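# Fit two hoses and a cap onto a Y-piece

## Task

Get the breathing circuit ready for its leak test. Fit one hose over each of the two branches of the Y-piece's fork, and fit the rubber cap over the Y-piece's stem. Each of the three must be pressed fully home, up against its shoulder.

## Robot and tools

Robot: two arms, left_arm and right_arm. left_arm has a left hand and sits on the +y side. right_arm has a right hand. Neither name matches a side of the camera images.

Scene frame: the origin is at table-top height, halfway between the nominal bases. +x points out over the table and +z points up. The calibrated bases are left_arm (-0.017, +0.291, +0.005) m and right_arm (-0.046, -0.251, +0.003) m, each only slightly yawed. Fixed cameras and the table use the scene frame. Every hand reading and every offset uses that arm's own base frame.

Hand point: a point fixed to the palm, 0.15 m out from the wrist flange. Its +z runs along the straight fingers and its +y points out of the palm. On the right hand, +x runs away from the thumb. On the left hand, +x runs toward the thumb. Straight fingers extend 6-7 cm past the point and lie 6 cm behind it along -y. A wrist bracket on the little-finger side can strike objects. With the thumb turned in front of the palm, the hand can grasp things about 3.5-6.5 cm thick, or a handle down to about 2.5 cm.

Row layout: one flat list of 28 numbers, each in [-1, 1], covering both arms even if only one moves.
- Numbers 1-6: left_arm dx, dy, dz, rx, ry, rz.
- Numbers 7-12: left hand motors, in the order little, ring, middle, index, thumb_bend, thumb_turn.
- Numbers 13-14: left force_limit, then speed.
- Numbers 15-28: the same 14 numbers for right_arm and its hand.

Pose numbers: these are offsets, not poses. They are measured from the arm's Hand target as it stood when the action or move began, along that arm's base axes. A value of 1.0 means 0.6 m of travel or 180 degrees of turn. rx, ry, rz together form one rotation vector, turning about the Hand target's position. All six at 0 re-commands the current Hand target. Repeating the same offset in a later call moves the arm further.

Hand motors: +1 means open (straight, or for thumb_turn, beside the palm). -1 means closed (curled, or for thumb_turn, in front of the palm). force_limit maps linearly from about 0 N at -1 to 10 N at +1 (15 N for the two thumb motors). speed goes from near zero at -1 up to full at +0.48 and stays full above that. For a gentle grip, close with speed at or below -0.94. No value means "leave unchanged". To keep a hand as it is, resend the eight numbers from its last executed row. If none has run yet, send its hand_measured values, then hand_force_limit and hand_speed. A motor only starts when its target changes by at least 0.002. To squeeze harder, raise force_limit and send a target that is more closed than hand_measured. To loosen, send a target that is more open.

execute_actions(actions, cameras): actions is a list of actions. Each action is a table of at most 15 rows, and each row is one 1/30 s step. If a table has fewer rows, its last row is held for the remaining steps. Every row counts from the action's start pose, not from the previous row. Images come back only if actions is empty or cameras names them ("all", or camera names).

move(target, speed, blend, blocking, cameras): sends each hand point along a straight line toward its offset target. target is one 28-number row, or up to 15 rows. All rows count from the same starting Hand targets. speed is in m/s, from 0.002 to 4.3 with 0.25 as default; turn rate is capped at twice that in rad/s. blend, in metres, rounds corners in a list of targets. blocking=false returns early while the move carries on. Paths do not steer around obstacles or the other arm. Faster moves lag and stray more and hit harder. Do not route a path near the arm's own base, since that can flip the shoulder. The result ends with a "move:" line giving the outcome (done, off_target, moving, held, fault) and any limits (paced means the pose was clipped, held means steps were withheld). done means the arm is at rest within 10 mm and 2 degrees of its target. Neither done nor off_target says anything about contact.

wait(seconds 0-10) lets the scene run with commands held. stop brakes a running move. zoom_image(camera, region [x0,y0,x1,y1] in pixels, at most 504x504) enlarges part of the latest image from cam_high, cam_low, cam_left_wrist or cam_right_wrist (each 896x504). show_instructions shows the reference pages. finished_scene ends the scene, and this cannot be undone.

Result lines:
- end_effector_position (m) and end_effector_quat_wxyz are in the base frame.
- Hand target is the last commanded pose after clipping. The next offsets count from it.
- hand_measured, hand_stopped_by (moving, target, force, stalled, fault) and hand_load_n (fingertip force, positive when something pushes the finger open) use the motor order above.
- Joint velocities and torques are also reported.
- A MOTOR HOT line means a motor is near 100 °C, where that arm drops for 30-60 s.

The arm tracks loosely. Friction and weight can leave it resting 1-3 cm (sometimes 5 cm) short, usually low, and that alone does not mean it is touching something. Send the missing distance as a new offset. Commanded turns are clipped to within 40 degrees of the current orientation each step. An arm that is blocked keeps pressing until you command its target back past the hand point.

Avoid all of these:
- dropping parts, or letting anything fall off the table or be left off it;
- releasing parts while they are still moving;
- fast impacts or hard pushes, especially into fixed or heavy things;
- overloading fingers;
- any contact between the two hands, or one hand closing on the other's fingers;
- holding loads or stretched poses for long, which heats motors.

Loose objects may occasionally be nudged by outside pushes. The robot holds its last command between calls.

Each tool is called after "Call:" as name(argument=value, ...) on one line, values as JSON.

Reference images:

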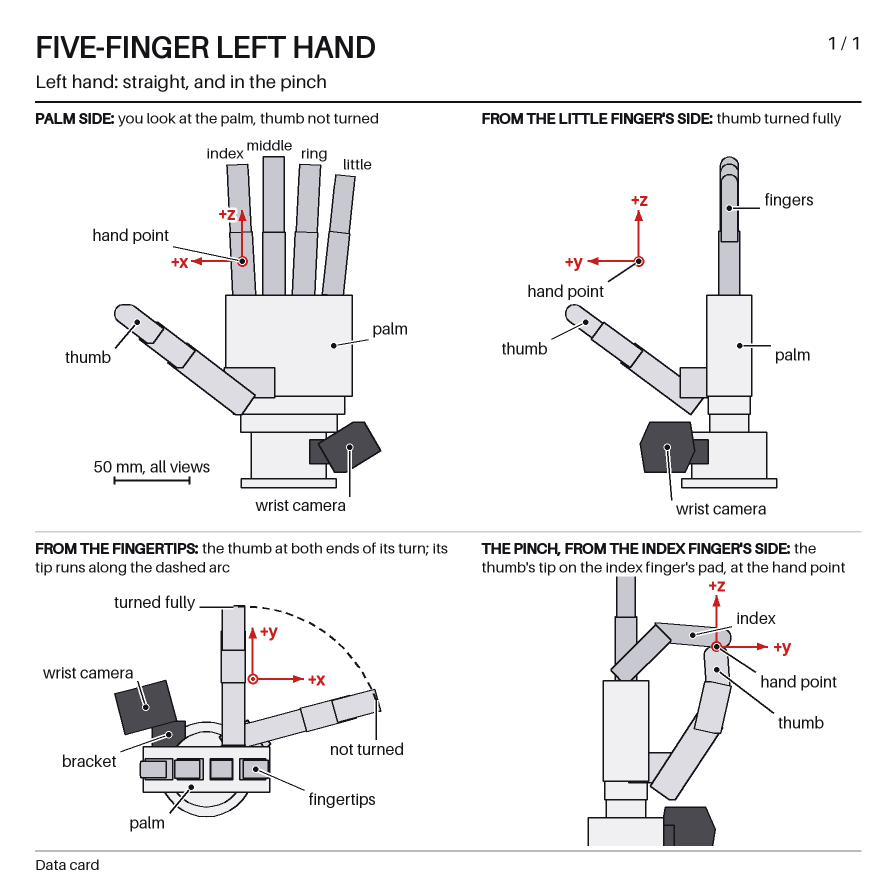

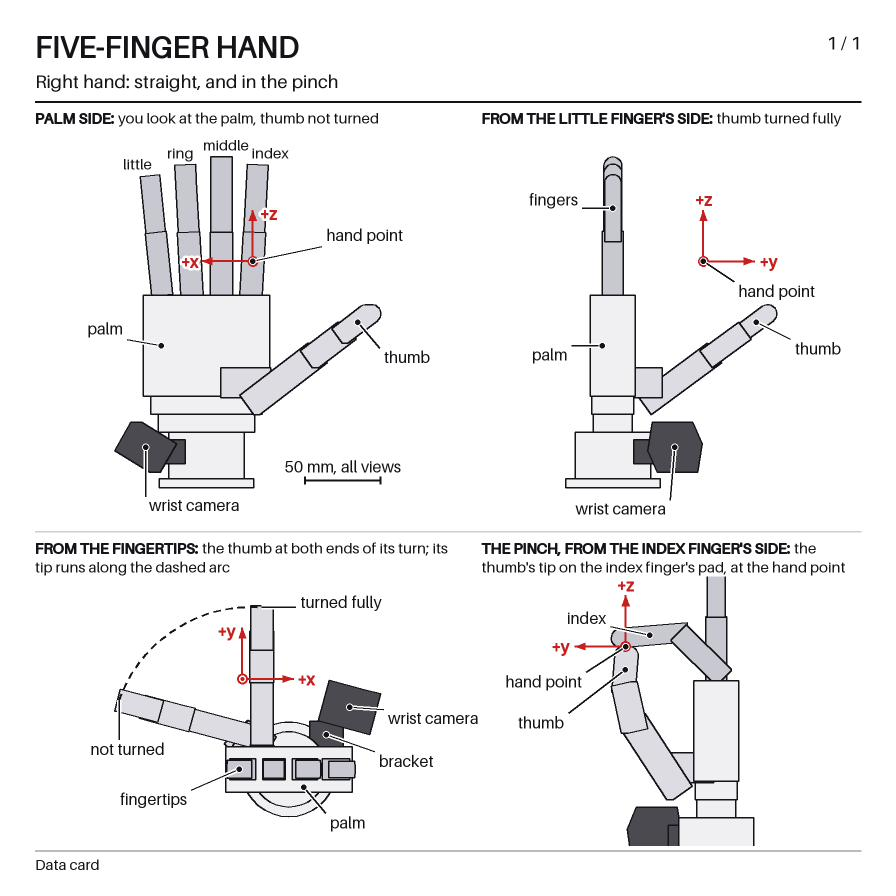

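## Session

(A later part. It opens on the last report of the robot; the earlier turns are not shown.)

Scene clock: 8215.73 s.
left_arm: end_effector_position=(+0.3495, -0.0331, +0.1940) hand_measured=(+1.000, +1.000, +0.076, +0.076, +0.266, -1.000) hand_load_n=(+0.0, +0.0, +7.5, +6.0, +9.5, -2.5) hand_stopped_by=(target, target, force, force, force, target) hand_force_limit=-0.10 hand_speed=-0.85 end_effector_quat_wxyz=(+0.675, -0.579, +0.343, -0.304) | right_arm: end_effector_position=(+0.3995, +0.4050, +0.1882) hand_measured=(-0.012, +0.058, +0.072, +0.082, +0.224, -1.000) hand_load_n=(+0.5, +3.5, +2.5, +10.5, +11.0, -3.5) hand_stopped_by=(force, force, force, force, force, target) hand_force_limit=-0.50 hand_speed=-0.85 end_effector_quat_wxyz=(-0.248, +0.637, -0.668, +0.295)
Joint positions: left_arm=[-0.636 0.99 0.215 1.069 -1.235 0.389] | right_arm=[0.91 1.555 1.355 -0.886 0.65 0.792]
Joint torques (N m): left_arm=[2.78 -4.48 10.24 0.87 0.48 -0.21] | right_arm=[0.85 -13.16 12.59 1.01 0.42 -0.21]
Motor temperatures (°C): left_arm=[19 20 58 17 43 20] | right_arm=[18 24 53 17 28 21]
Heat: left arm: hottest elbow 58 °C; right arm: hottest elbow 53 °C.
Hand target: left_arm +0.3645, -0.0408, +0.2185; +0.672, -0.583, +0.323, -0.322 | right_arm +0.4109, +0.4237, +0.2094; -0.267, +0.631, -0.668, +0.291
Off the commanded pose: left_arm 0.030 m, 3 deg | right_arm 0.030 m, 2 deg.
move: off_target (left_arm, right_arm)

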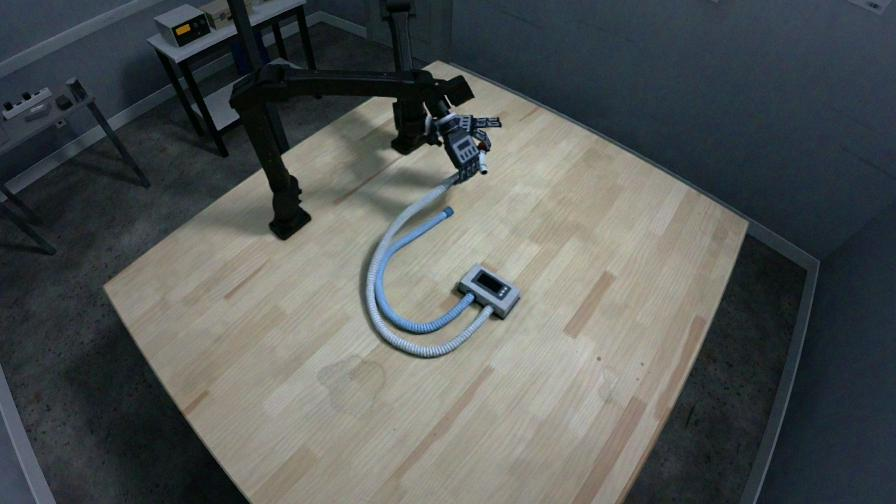

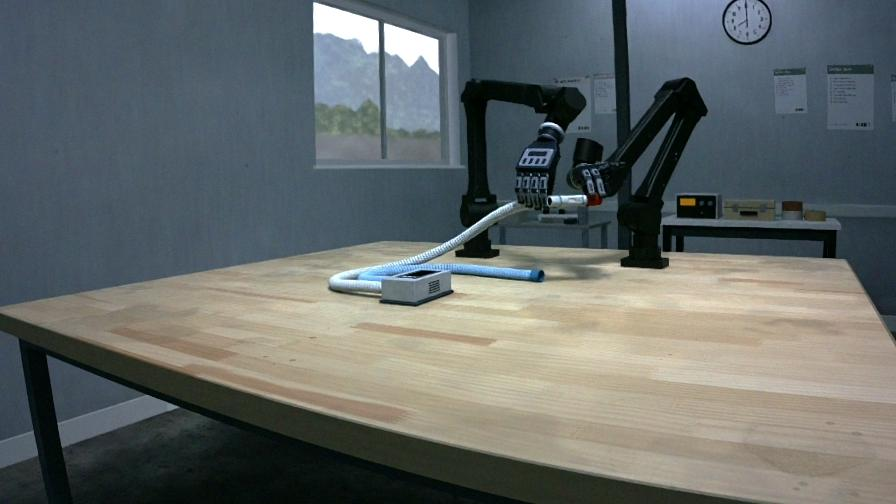

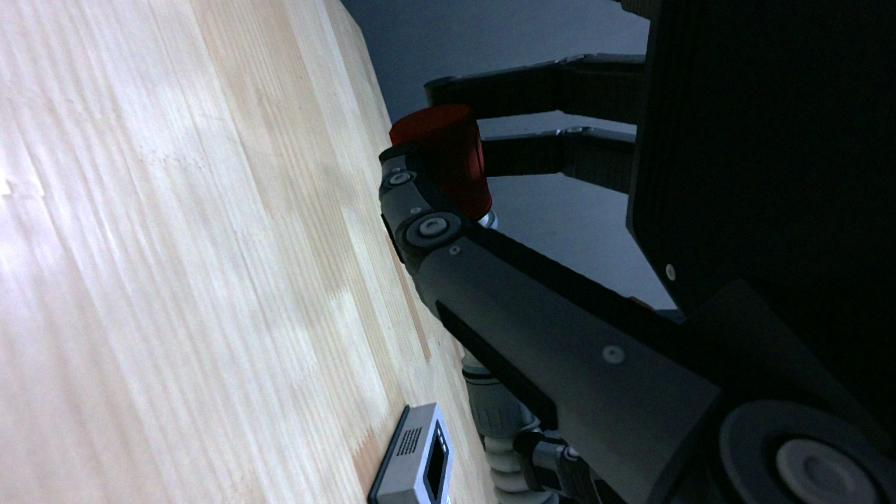

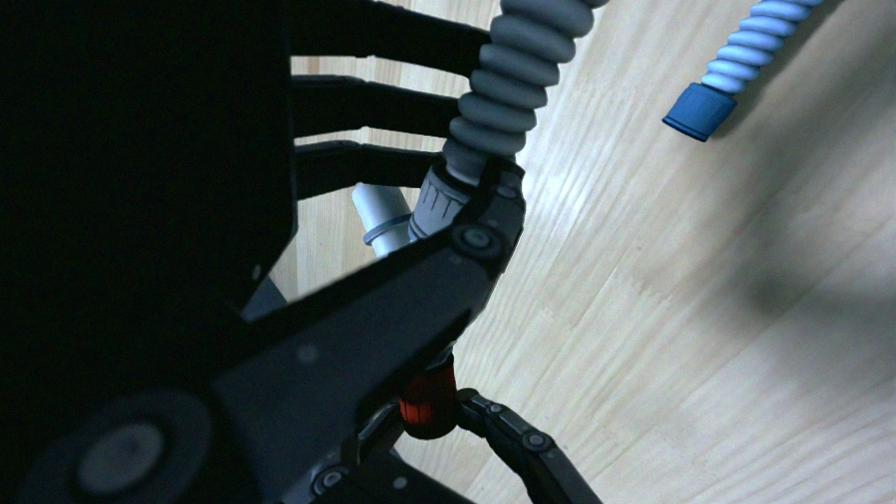

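Call:
move(target=[0, 0, 0, 0, 0, 0, 1, 1, 1, 1, 1, -1, -0.1, -0.5, 0, 0, 0, 0, 0, 0, -0.5, -0.5, -0.5, -0.5, -0.3, -1, -0.5, -0.85], speed=0.1, cameras=["all"])

Scene clock: 8236.83 s.
left_arm: end_effector_position=(+0.3497, -0.0336, +0.1934) hand_measured=(+1.000, +1.000, +1.000, +1.000, +1.000, -1.000) hand_load_n=(+0.0, +0.0, +0.0, +0.0, +0.0, +0.0) hand_stopped_by=(target, target, target, target, target, target) hand_force_limit=-0.10 hand_speed=-0.50 end_effector_quat_wxyz=(+0.675, -0.577, +0.346, -0.304) | right_arm: end_effector_position=(+0.4007, +0.4065, +0.1909) hand_measured=(-0.012, +0.056, +0.072, +0.082, +0.224, -1.000) hand_load_n=(+0.0, +3.0, +2.5, +11.0, +11.0, -3.0) hand_stopped_by=(force, force, force, force, force, target) hand_force_limit=-0.50 hand_speed=-0.85 end_effector_quat_wxyz=(-0.250, +0.635, -0.669, +0.294)
Joint positions: left_arm=[-0.636 0.99 0.215 1.063 -1.231 0.389] | right_arm=[0.91 1.555 1.361 -0.886 0.65 0.792]
Joint torques (N m): left_arm=[3.43 -4.13 10.36 0.85 0.39 -0.21] | right_arm=[0.5 -13.16 12.3 1.09 0.43 -0.22]
Motor temperatures (°C): left_arm=[19 20 57 17 35 19] | right_arm=[18 24 49 17 25 21]
Heat: left arm: hottest elbow 57 °C; right arm: hottest elbow 49 °C.
Hand target: left_arm +0.3645, -0.0408, +0.2186; +0.672, -0.583, +0.323, -0.322 | right_arm +0.4108, +0.4237, +0.2091; -0.267, +0.631, -0.668, +0.291
Off the commanded pose: left_arm 0.030 m, 3 deg | right_arm 0.027 m, 2 deg.
move: off_target (left_arm, right_arm)

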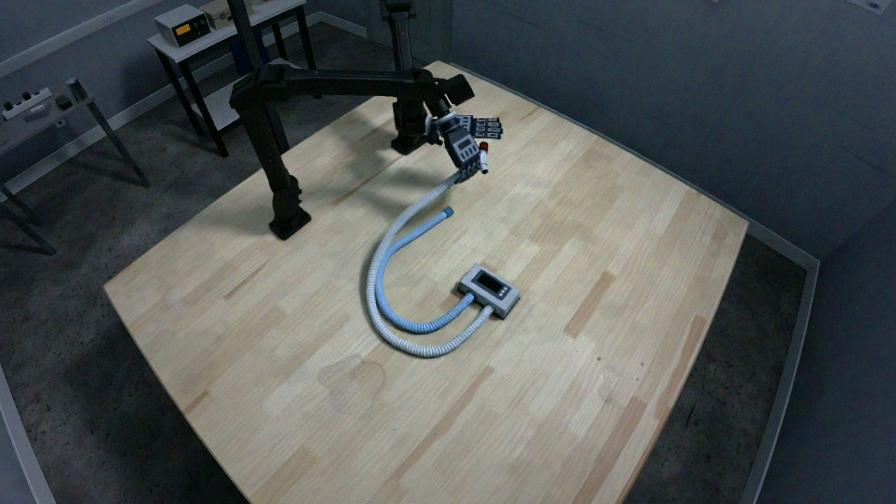

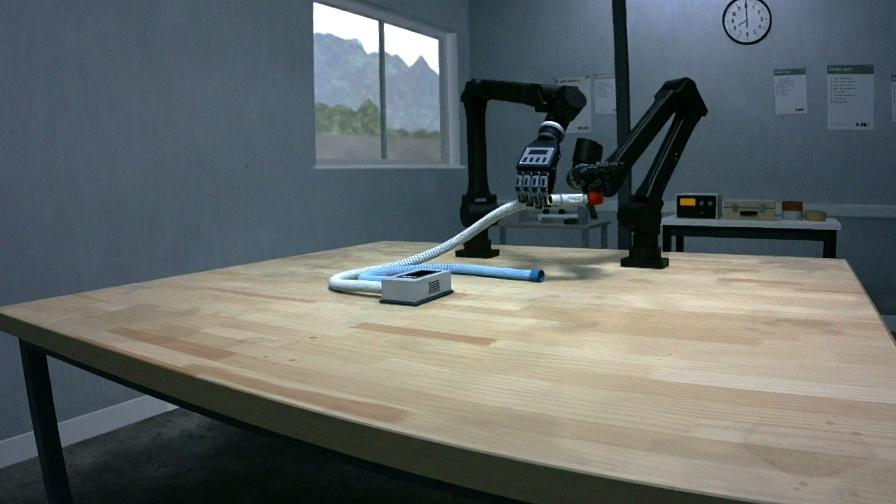

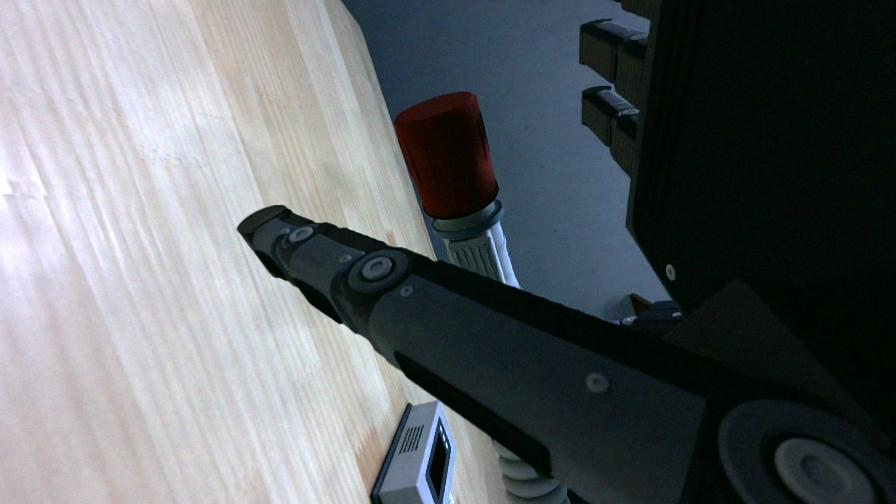

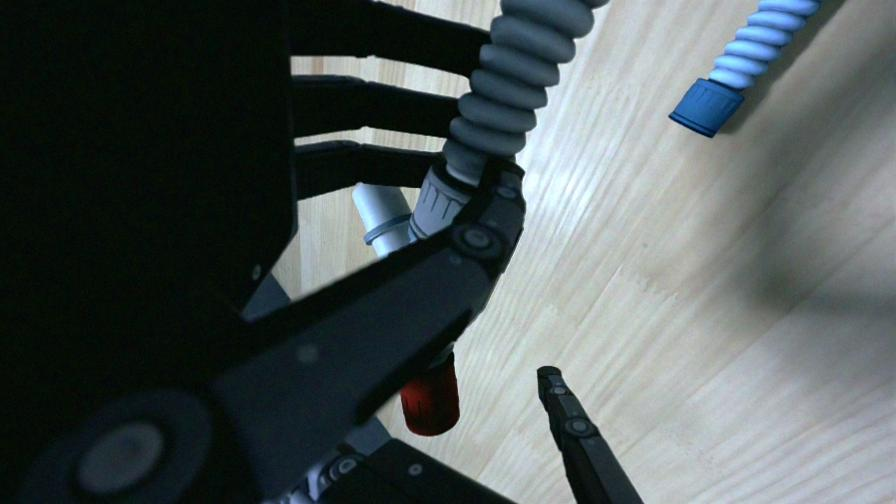

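Call:
zoom_image(camera="cam_left_wrist", region=[380, 80, 540, 290])

Call:
zoom_image(camera="cam_low", region=[570, 186, 606, 210])

Call:
zoom_image(camera="cam_high", region=[468, 136, 500, 180])

Scaled by 2.400 from the camera's 896x504 image, which has a finer 1280x720 frame.

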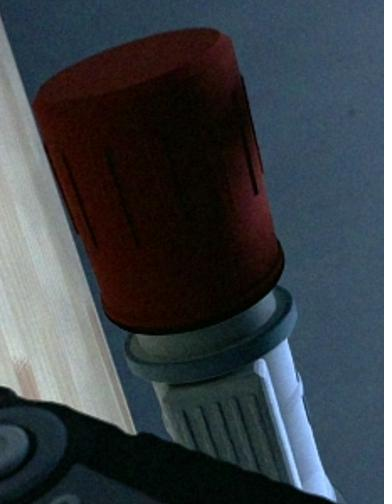

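Scaled by 14.000 from the camera's 896x504 image, which has a finer 1280x720 frame.

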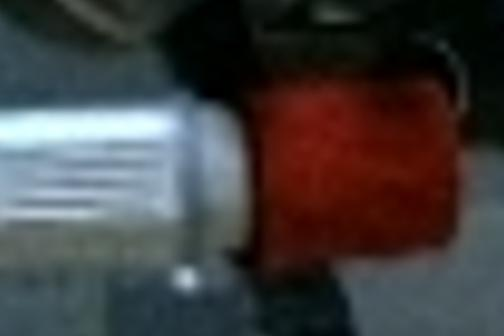

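Scaled by 11.455 from the camera's 896x504 image, which has a finer 1280x720 frame.

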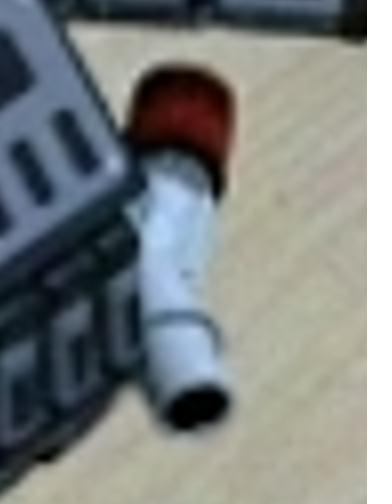

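Call:
move(target=[[-0.0333, 0.0467, 0.004, 0, 0, 0, 1, 1, 1, 1, 1, -1, -0.1, -0.5, 0, 0, 0, 0, 0, 0, -0.5, -0.5, -0.5, -0.5, -0.3, -1, -0.5, -0.85],[-0.04, 0.115, 0.004, 0, 0, 0, 1, 1, 1, 1, 1, -1, -0.1, -0.5, 0, 0, 0, 0, 0, 0, -0.5, -0.5, -0.5, -0.5, -0.3, -1, -0.5, -0.85]], speed=0.12, blend=0.01, cameras=["all"])

Scene clock: 8255.63 s.
left_arm: end_effector_position=(+0.3404, +0.0258, +0.2193) hand_measured=(+1.000, +1.000, +1.000, +1.000, +1.000, -1.000) hand_load_n=(+0.0, +0.0, -0.5, +0.0, +0.0, +0.0) hand_stopped_by=(target, target, target, target, target, target) hand_force_limit=-0.10 hand_speed=-0.50 end_effector_quat_wxyz=(+0.674, -0.580, +0.329, -0.320) | right_arm: end_effector_position=(+0.4007, +0.4065, +0.1909) hand_measured=(-0.012, +0.056, +0.072, +0.082, +0.224, -1.000) hand_load_n=(+0.0, +3.0, +2.0, +11.0, +11.0, -3.0) hand_stopped_by=(force, force, force, force, force, target) hand_force_limit=-0.50 hand_speed=-0.85 end_effector_quat_wxyz=(-0.250, +0.635, -0.669, +0.294)
Joint positions: left_arm=[-0.393 0.641 0.188 0.66 -0.995 0.247] | right_arm=[0.91 1.555 1.361 -0.886 0.65 0.792]
Joint torques (N m): left_arm=[2.84 -1.96 7.83 1.21 0.28 -0.28] | right_arm=[0.21 -13.68 12.15 0.94 0.45 -0.23]
Motor temperatures (°C): left_arm=[19 20 56 17 32 19] | right_arm=[18 24 47 17 24 21]
Heat: left arm: hottest elbow 56 °C; right arm: hottest elbow 47 °C.
Hand target: left_arm +0.3405, +0.0282, +0.2209; +0.672, -0.583, +0.323, -0.322 | right_arm +0.4108, +0.4237, +0.2091; -0.267, +0.631, -0.668, +0.291
Off the commanded pose: left_arm 0.003 m, 1 deg | right_arm 0.027 m, 2 deg.
move: off_target (right_arm)

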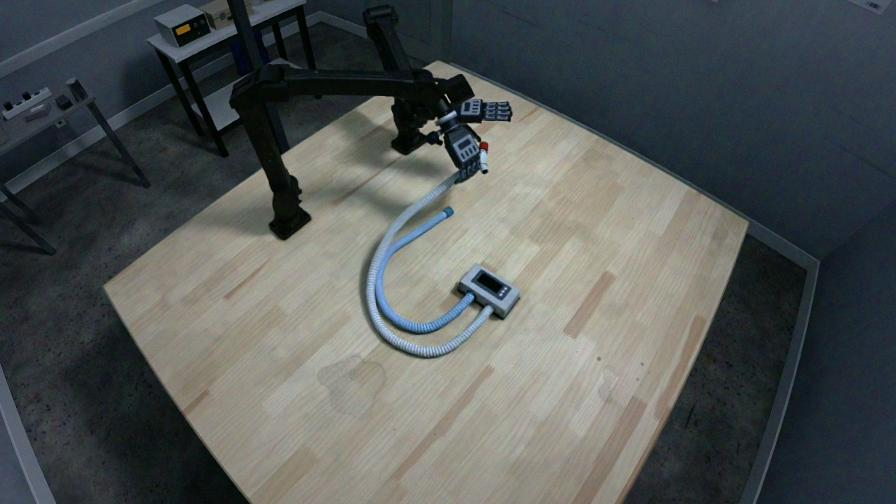

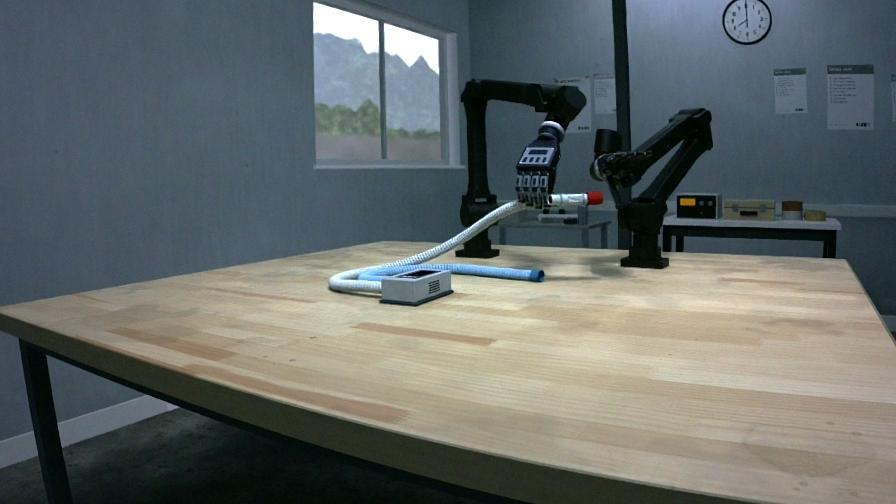

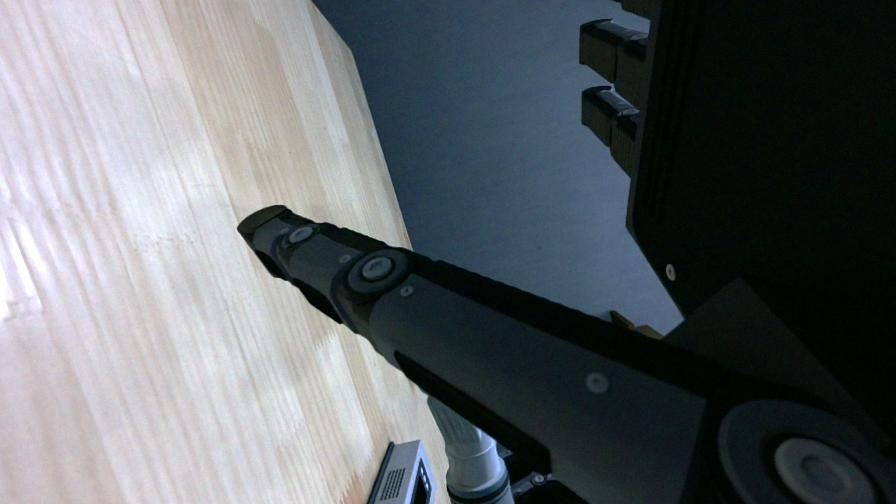

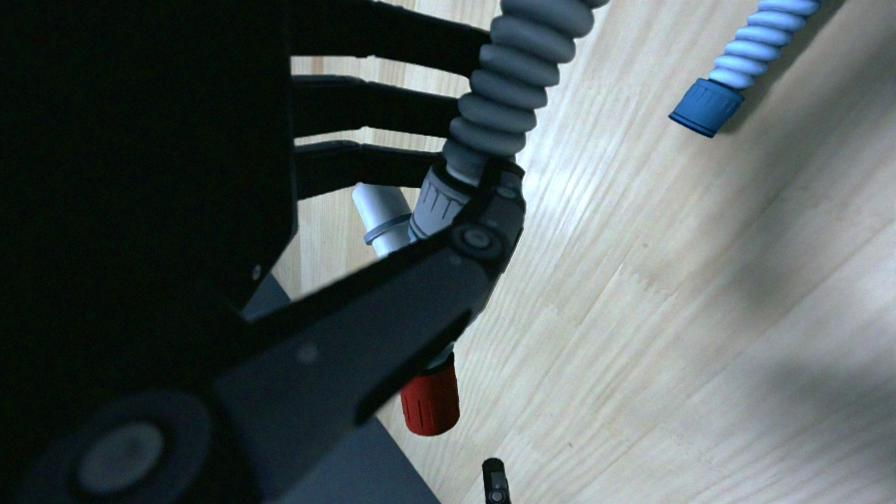

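Call:
zoom_image(camera="cam_right_wrist", region=[340, 160, 520, 450])

Call:
zoom_image(camera="cam_low", region=[540, 180, 612, 220])

Call:
zoom_image(camera="cam_high", region=[456, 130, 506, 190])

Scaled by 1.738 from the camera's 896x504 image, which has a finer 1280x720 frame.

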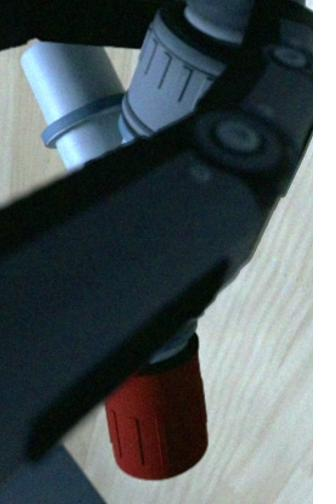

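Scaled by 7.000 from the camera's 896x504 image, which has a finer 1280x720 frame.

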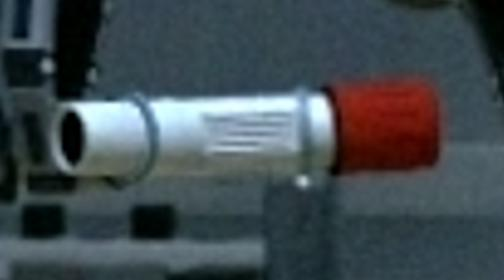

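Scaled by 8.400 from the camera's 896x504 image, which has a finer 1280x720 frame.

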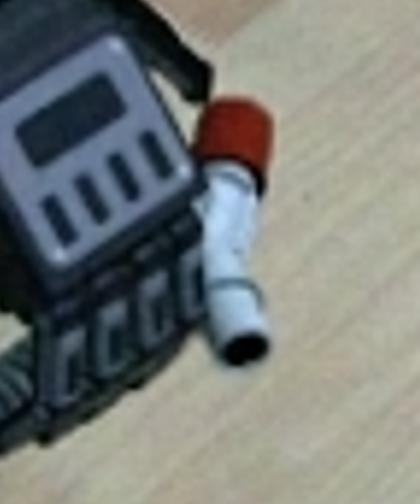

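Call:
move(target=[[0.0, 0.05, 0.01, 0, 0, 0, 1, 1, 1, 1, 1, -1, -0.1, -0.5, 0, 0, 0, 0, 0, 0, -0.5, -0.5, -0.5, -0.5, -0.3, -1, -0.5, -0.85],[0.1325, 0.103, 0.0318, 0, 0, 0, 1, 1, 1, 1, 1, -1, -0.1, -0.5, 0, 0, 0, 0, 0, 0, -0.5, -0.5, -0.5, -0.5, -0.3, -1, -0.5, -0.85],[0.1325, 0.103, 0.0318, 0, 0, 0, 1, 1, 1, 1, 1, 1, -0.1, -0.2, 0, 0, 0, 0, 0, 0, -0.5, -0.5, -0.5, -0.5, -0.3, -1, -0.5, -0.85]], speed=0.15, blend=[0.01, 0, 0], cameras=["cam_high", "cam_low"])

Scene clock: 8337.73 s.
left_arm: end_effector_position=(+0.3990, +0.0865, +0.2002) hand_measured=(+1.000, +1.000, +1.000, +1.000, +1.000, +1.000) hand_load_n=(+0.0, +0.0, +0.0, +0.0, +0.0, +0.0) hand_stopped_by=(target, target, target, target, target, target) hand_force_limit=-0.10 hand_speed=-0.20 end_effector_quat_wxyz=(+0.660, -0.592, +0.355, -0.298) | right_arm: end_effector_position=(+0.4007, +0.4065, +0.1909) hand_measured=(-0.012, +0.056, +0.072, +0.082, +0.224, -1.000) hand_load_n=(+0.0, +3.0, +2.5, +11.0, +11.0, -2.5) hand_stopped_by=(force, force, force, force, force, target) hand_force_limit=-0.50 hand_speed=-0.85 end_effector_quat_wxyz=(-0.250, +0.635, -0.669, +0.294)
Joint positions: left_arm=[-0.027 0.887 0.283 0.664 -0.632 0.152] | right_arm=[0.91 1.555 1.361 -0.886 0.65 0.792]
Joint torques (N m): left_arm=[3.02 -3.72 12.15 2.86 0.16 -0.28] | right_arm=[0.73 -12.92 12.14 1.02 0.47 -0.2]
Motor temperatures (°C): left_arm=[19 20 49 17 27 19] | right_arm=[18 24 44 17 23 20]
Heat: left arm: hottest elbow 49 °C; right arm: hottest elbow 44 °C.
Hand target: left_arm +0.4200, +0.0899, +0.2399; +0.672, -0.583, +0.323, -0.322 | right_arm +0.4108, +0.4237, +0.2091; -0.267, +0.631, -0.668, +0.291
Off the commanded pose: left_arm 0.045 m, 5 deg | right_arm 0.027 m, 2 deg.
move: off_target (left_arm, right_arm); target 3's new numbers were sent with left_arm's hand 0.045 m and 5 deg from that target
Images, in order (width x height): cam_high 896x504, cam_low 896x504.

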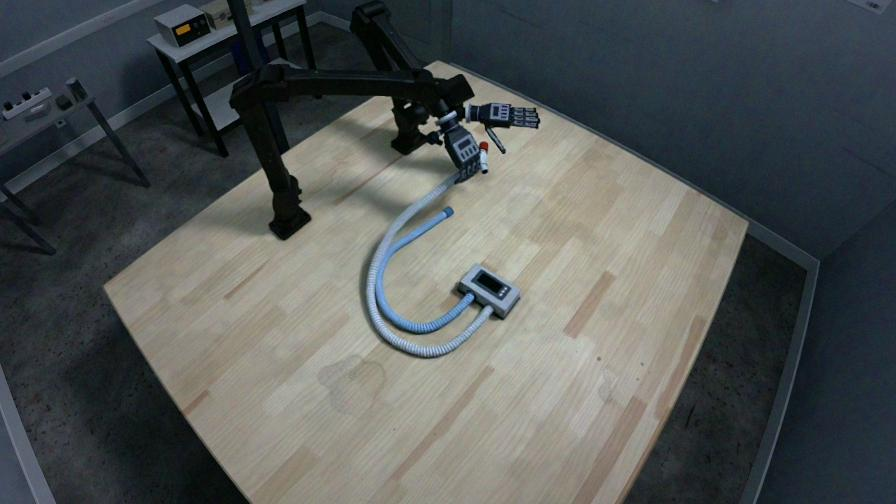

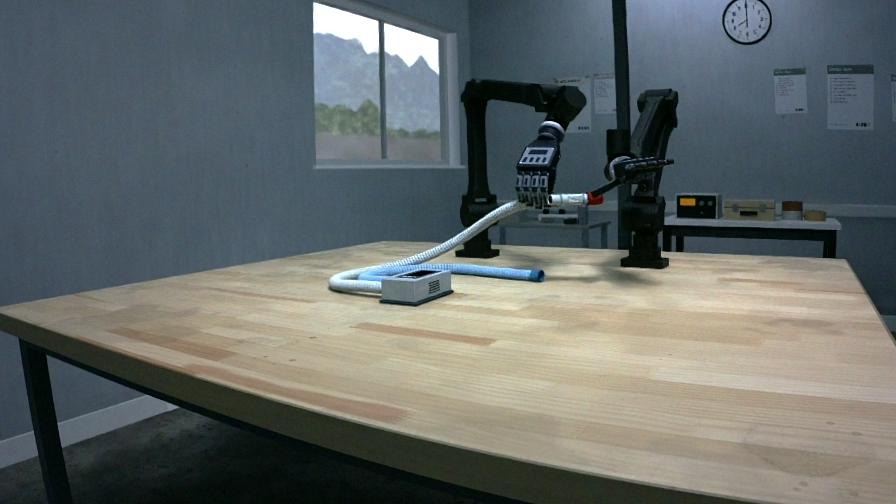

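Call:
move(target=[0.0, 0.0, 0.0, -0.393, -0.298, -0.0892, 1, 1, 1, 1, 1, 1, -0.1, -0.2, 0, 0, 0, 0, 0, 0, -0.5, -0.5, -0.5, -0.5, -0.3, -1, -0.5, -0.85], speed=0.25, cameras=["all"])

Scene clock: 8350.23 s.
left_arm: end_effector_position=(+0.4220, +0.0938, +0.2383) hand_measured=(+1.000, +1.000, +1.000, +1.000, +1.000, +1.000) hand_load_n=(+0.0, +0.0, +0.0, +0.0, +0.0, +0.0) hand_stopped_by=(target, target, target, target, target, target) hand_force_limit=-0.10 hand_speed=-0.20 end_effector_quat_wxyz=(-0.254, +0.613, +0.158, +0.731) | right_arm: end_effector_position=(+0.4007, +0.4065, +0.1909) hand_measured=(-0.012, +0.056, +0.072, +0.082, +0.224, -1.000) hand_load_n=(+0.0, +3.0, +2.5, +11.0, +11.0, -3.0) hand_stopped_by=(force, force, force, force, force, target) hand_force_limit=-0.50 hand_speed=-0.85 end_effector_quat_wxyz=(-0.250, +0.635, -0.669, +0.294)
Joint positions: left_arm=[0.186 1.407 0.204 1.419 -0.392 -1.404] | right_arm=[0.91 1.555 1.361 -0.886 0.65 0.792]
Joint torques (N m): left_arm=[1.44 -6.42 3.63 2.74 0.02 -0.32] | right_arm=[0.62 -13.86 12.18 0.95 0.43 -0.18]
Heat: left arm: hottest elbow 50 °C; right arm: hottest elbow 44 °C.
Hand target: left_arm +0.4201, +0.0900, +0.2401; -0.246, +0.609, +0.161, +0.737 | right_arm +0.4108, +0.4237, +0.2091; -0.267, +0.631, -0.668, +0.291
Off the commanded pose: left_arm 0.005 m, 1 deg | right_arm 0.027 m, 2 deg.
move: off_target (right_arm)

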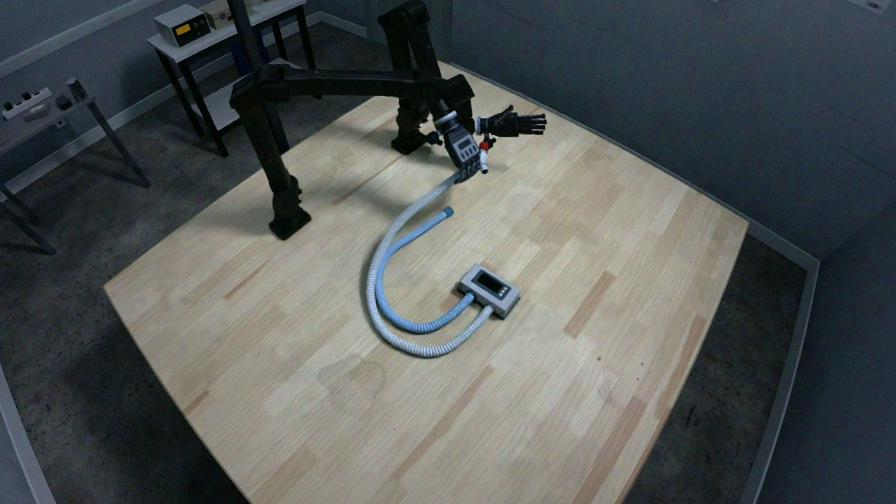

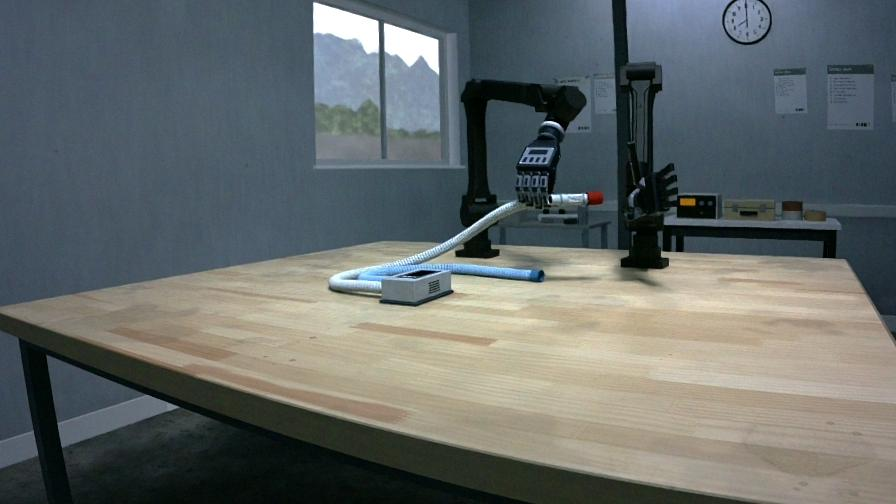

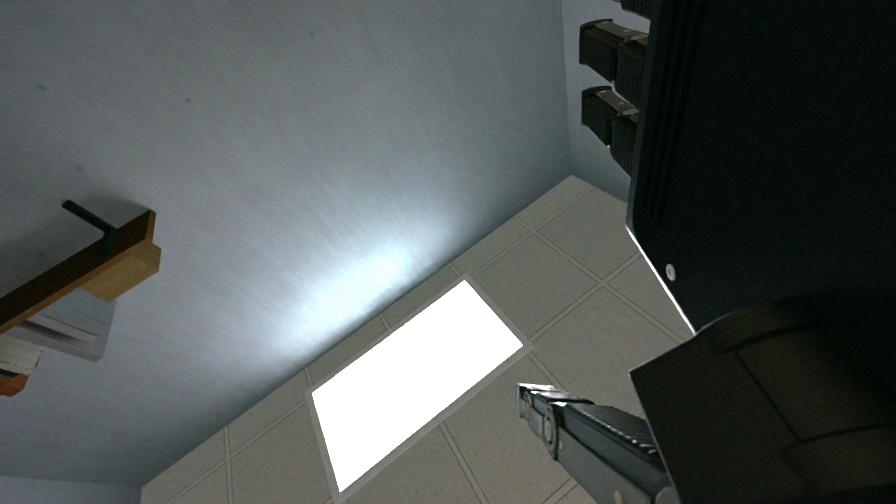

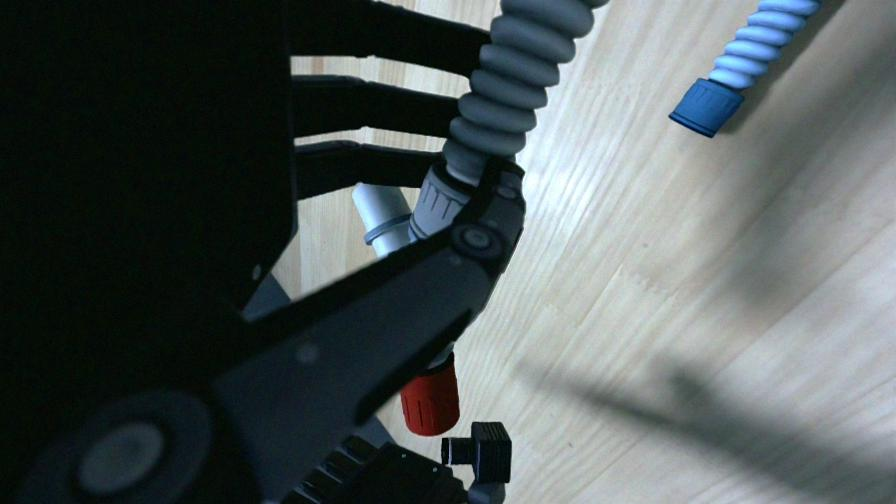

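Call:
move(target=[-0.0495, -0.1447, 0.0193, 0, 0, 0, 1, 1, 1, 1, 1, 1, -0.1, -0.2, 0, 0, 0, 0, 0, 0, -0.5, -0.5, -0.5, -0.5, -0.3, -1, -0.5, -0.85], speed=0.1, cameras=["all"])

Call:
zoom_image(camera="cam_high", region=[440, 80, 560, 190])

Call:
zoom_image(camera="cam_low", region=[540, 130, 680, 230])

Scene clock: 8363.67 s.
left_arm: end_effector_position=(+0.3946, +0.0060, +0.2486) hand_measured=(+1.000, +1.000, +1.000, +1.000, +1.000, +1.000) hand_load_n=(+0.0, +0.0, -0.5, +0.0, +0.0, +0.0) hand_stopped_by=(target, target, target, target, target, target) hand_force_limit=-0.10 hand_speed=-0.20 end_effector_quat_wxyz=(-0.246, +0.613, +0.164, +0.733) | right_arm: end_effector_position=(+0.4007, +0.4065, +0.1909) hand_measured=(-0.012, +0.056, +0.072, +0.082, +0.224, -1.000) hand_load_n=(+0.0, +3.0, +2.5, +11.0, +11.0, -3.0) hand_stopped_by=(force, force, force, force, force, target) hand_force_limit=-0.50 hand_speed=-0.85 end_effector_quat_wxyz=(-0.250, +0.635, -0.669, +0.294)
Joint positions: left_arm=[-0.211 1.296 0.143 1.43 -0.777 -1.312] | right_arm=[0.91 1.555 1.361 -0.886 0.65 0.792]
Joint torques (N m): left_arm=[1.49 -6.36 3.69 2.65 0.17 -0.01] | right_arm=[0.62 -13.92 12.12 0.96 0.42 -0.18]
Heat: left arm: hottest elbow 48 °C; right arm: hottest elbow 44 °C.
Hand target: left_arm +0.3903, +0.0032, +0.2516; -0.246, +0.609, +0.161, +0.737 | right_arm +0.4108, +0.4237, +0.2091; -0.267, +0.631, -0.668, +0.291
Off the commanded pose: left_arm 0.006 m, 1 deg | right_arm 0.027 m, 2 deg.
move: off_target (right_arm)

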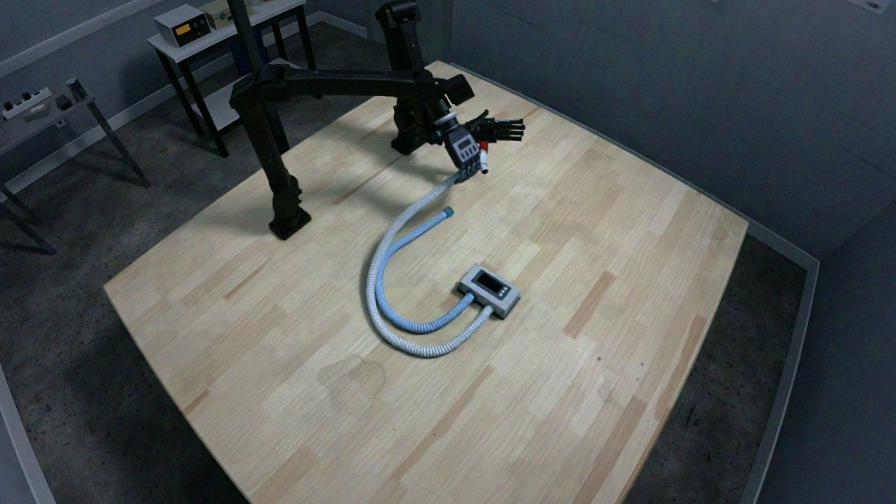

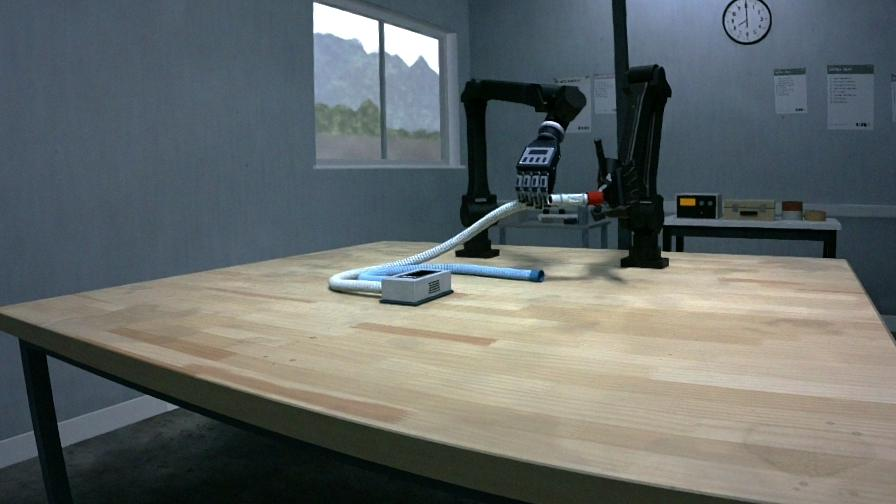

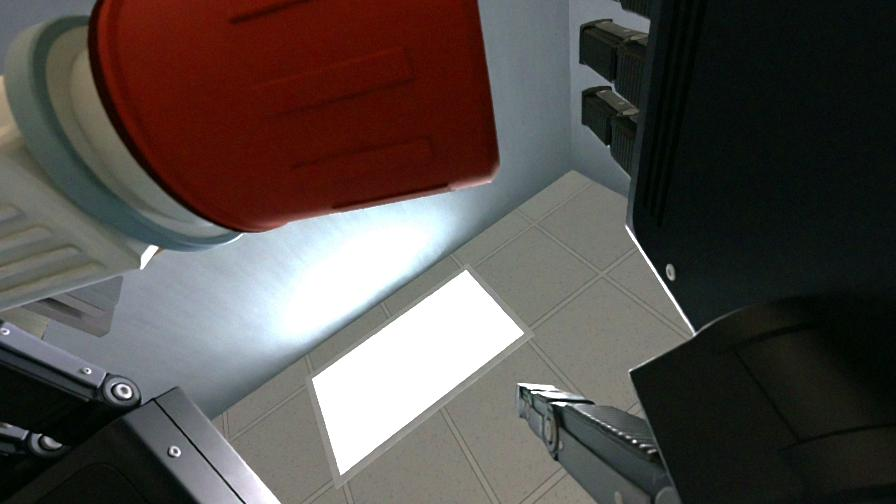

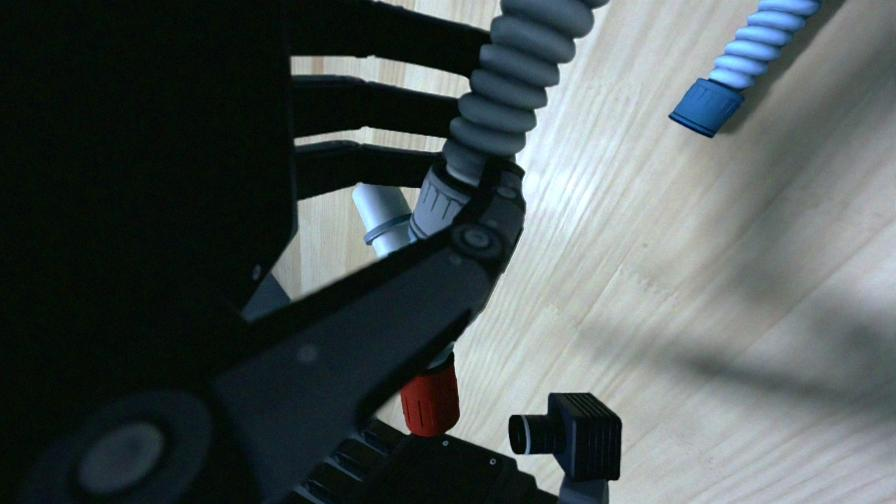

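Scaled by 4.200 from the camera's 896x504 image, which has a finer 1280x720 frame.

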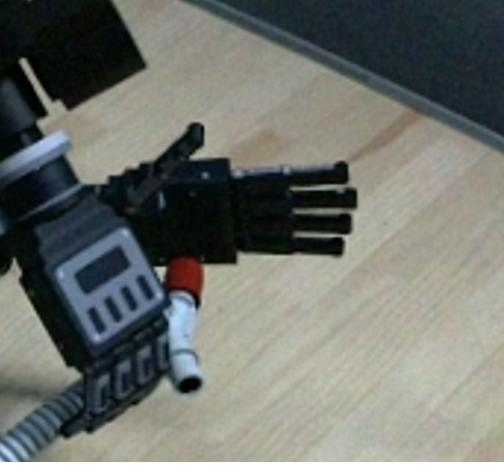

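Scaled by 3.600 from the camera's 896x504 image, which has a finer 1280x720 frame.

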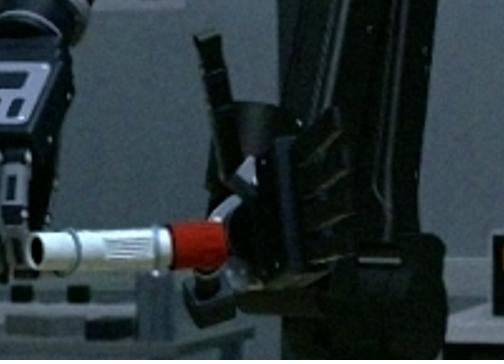

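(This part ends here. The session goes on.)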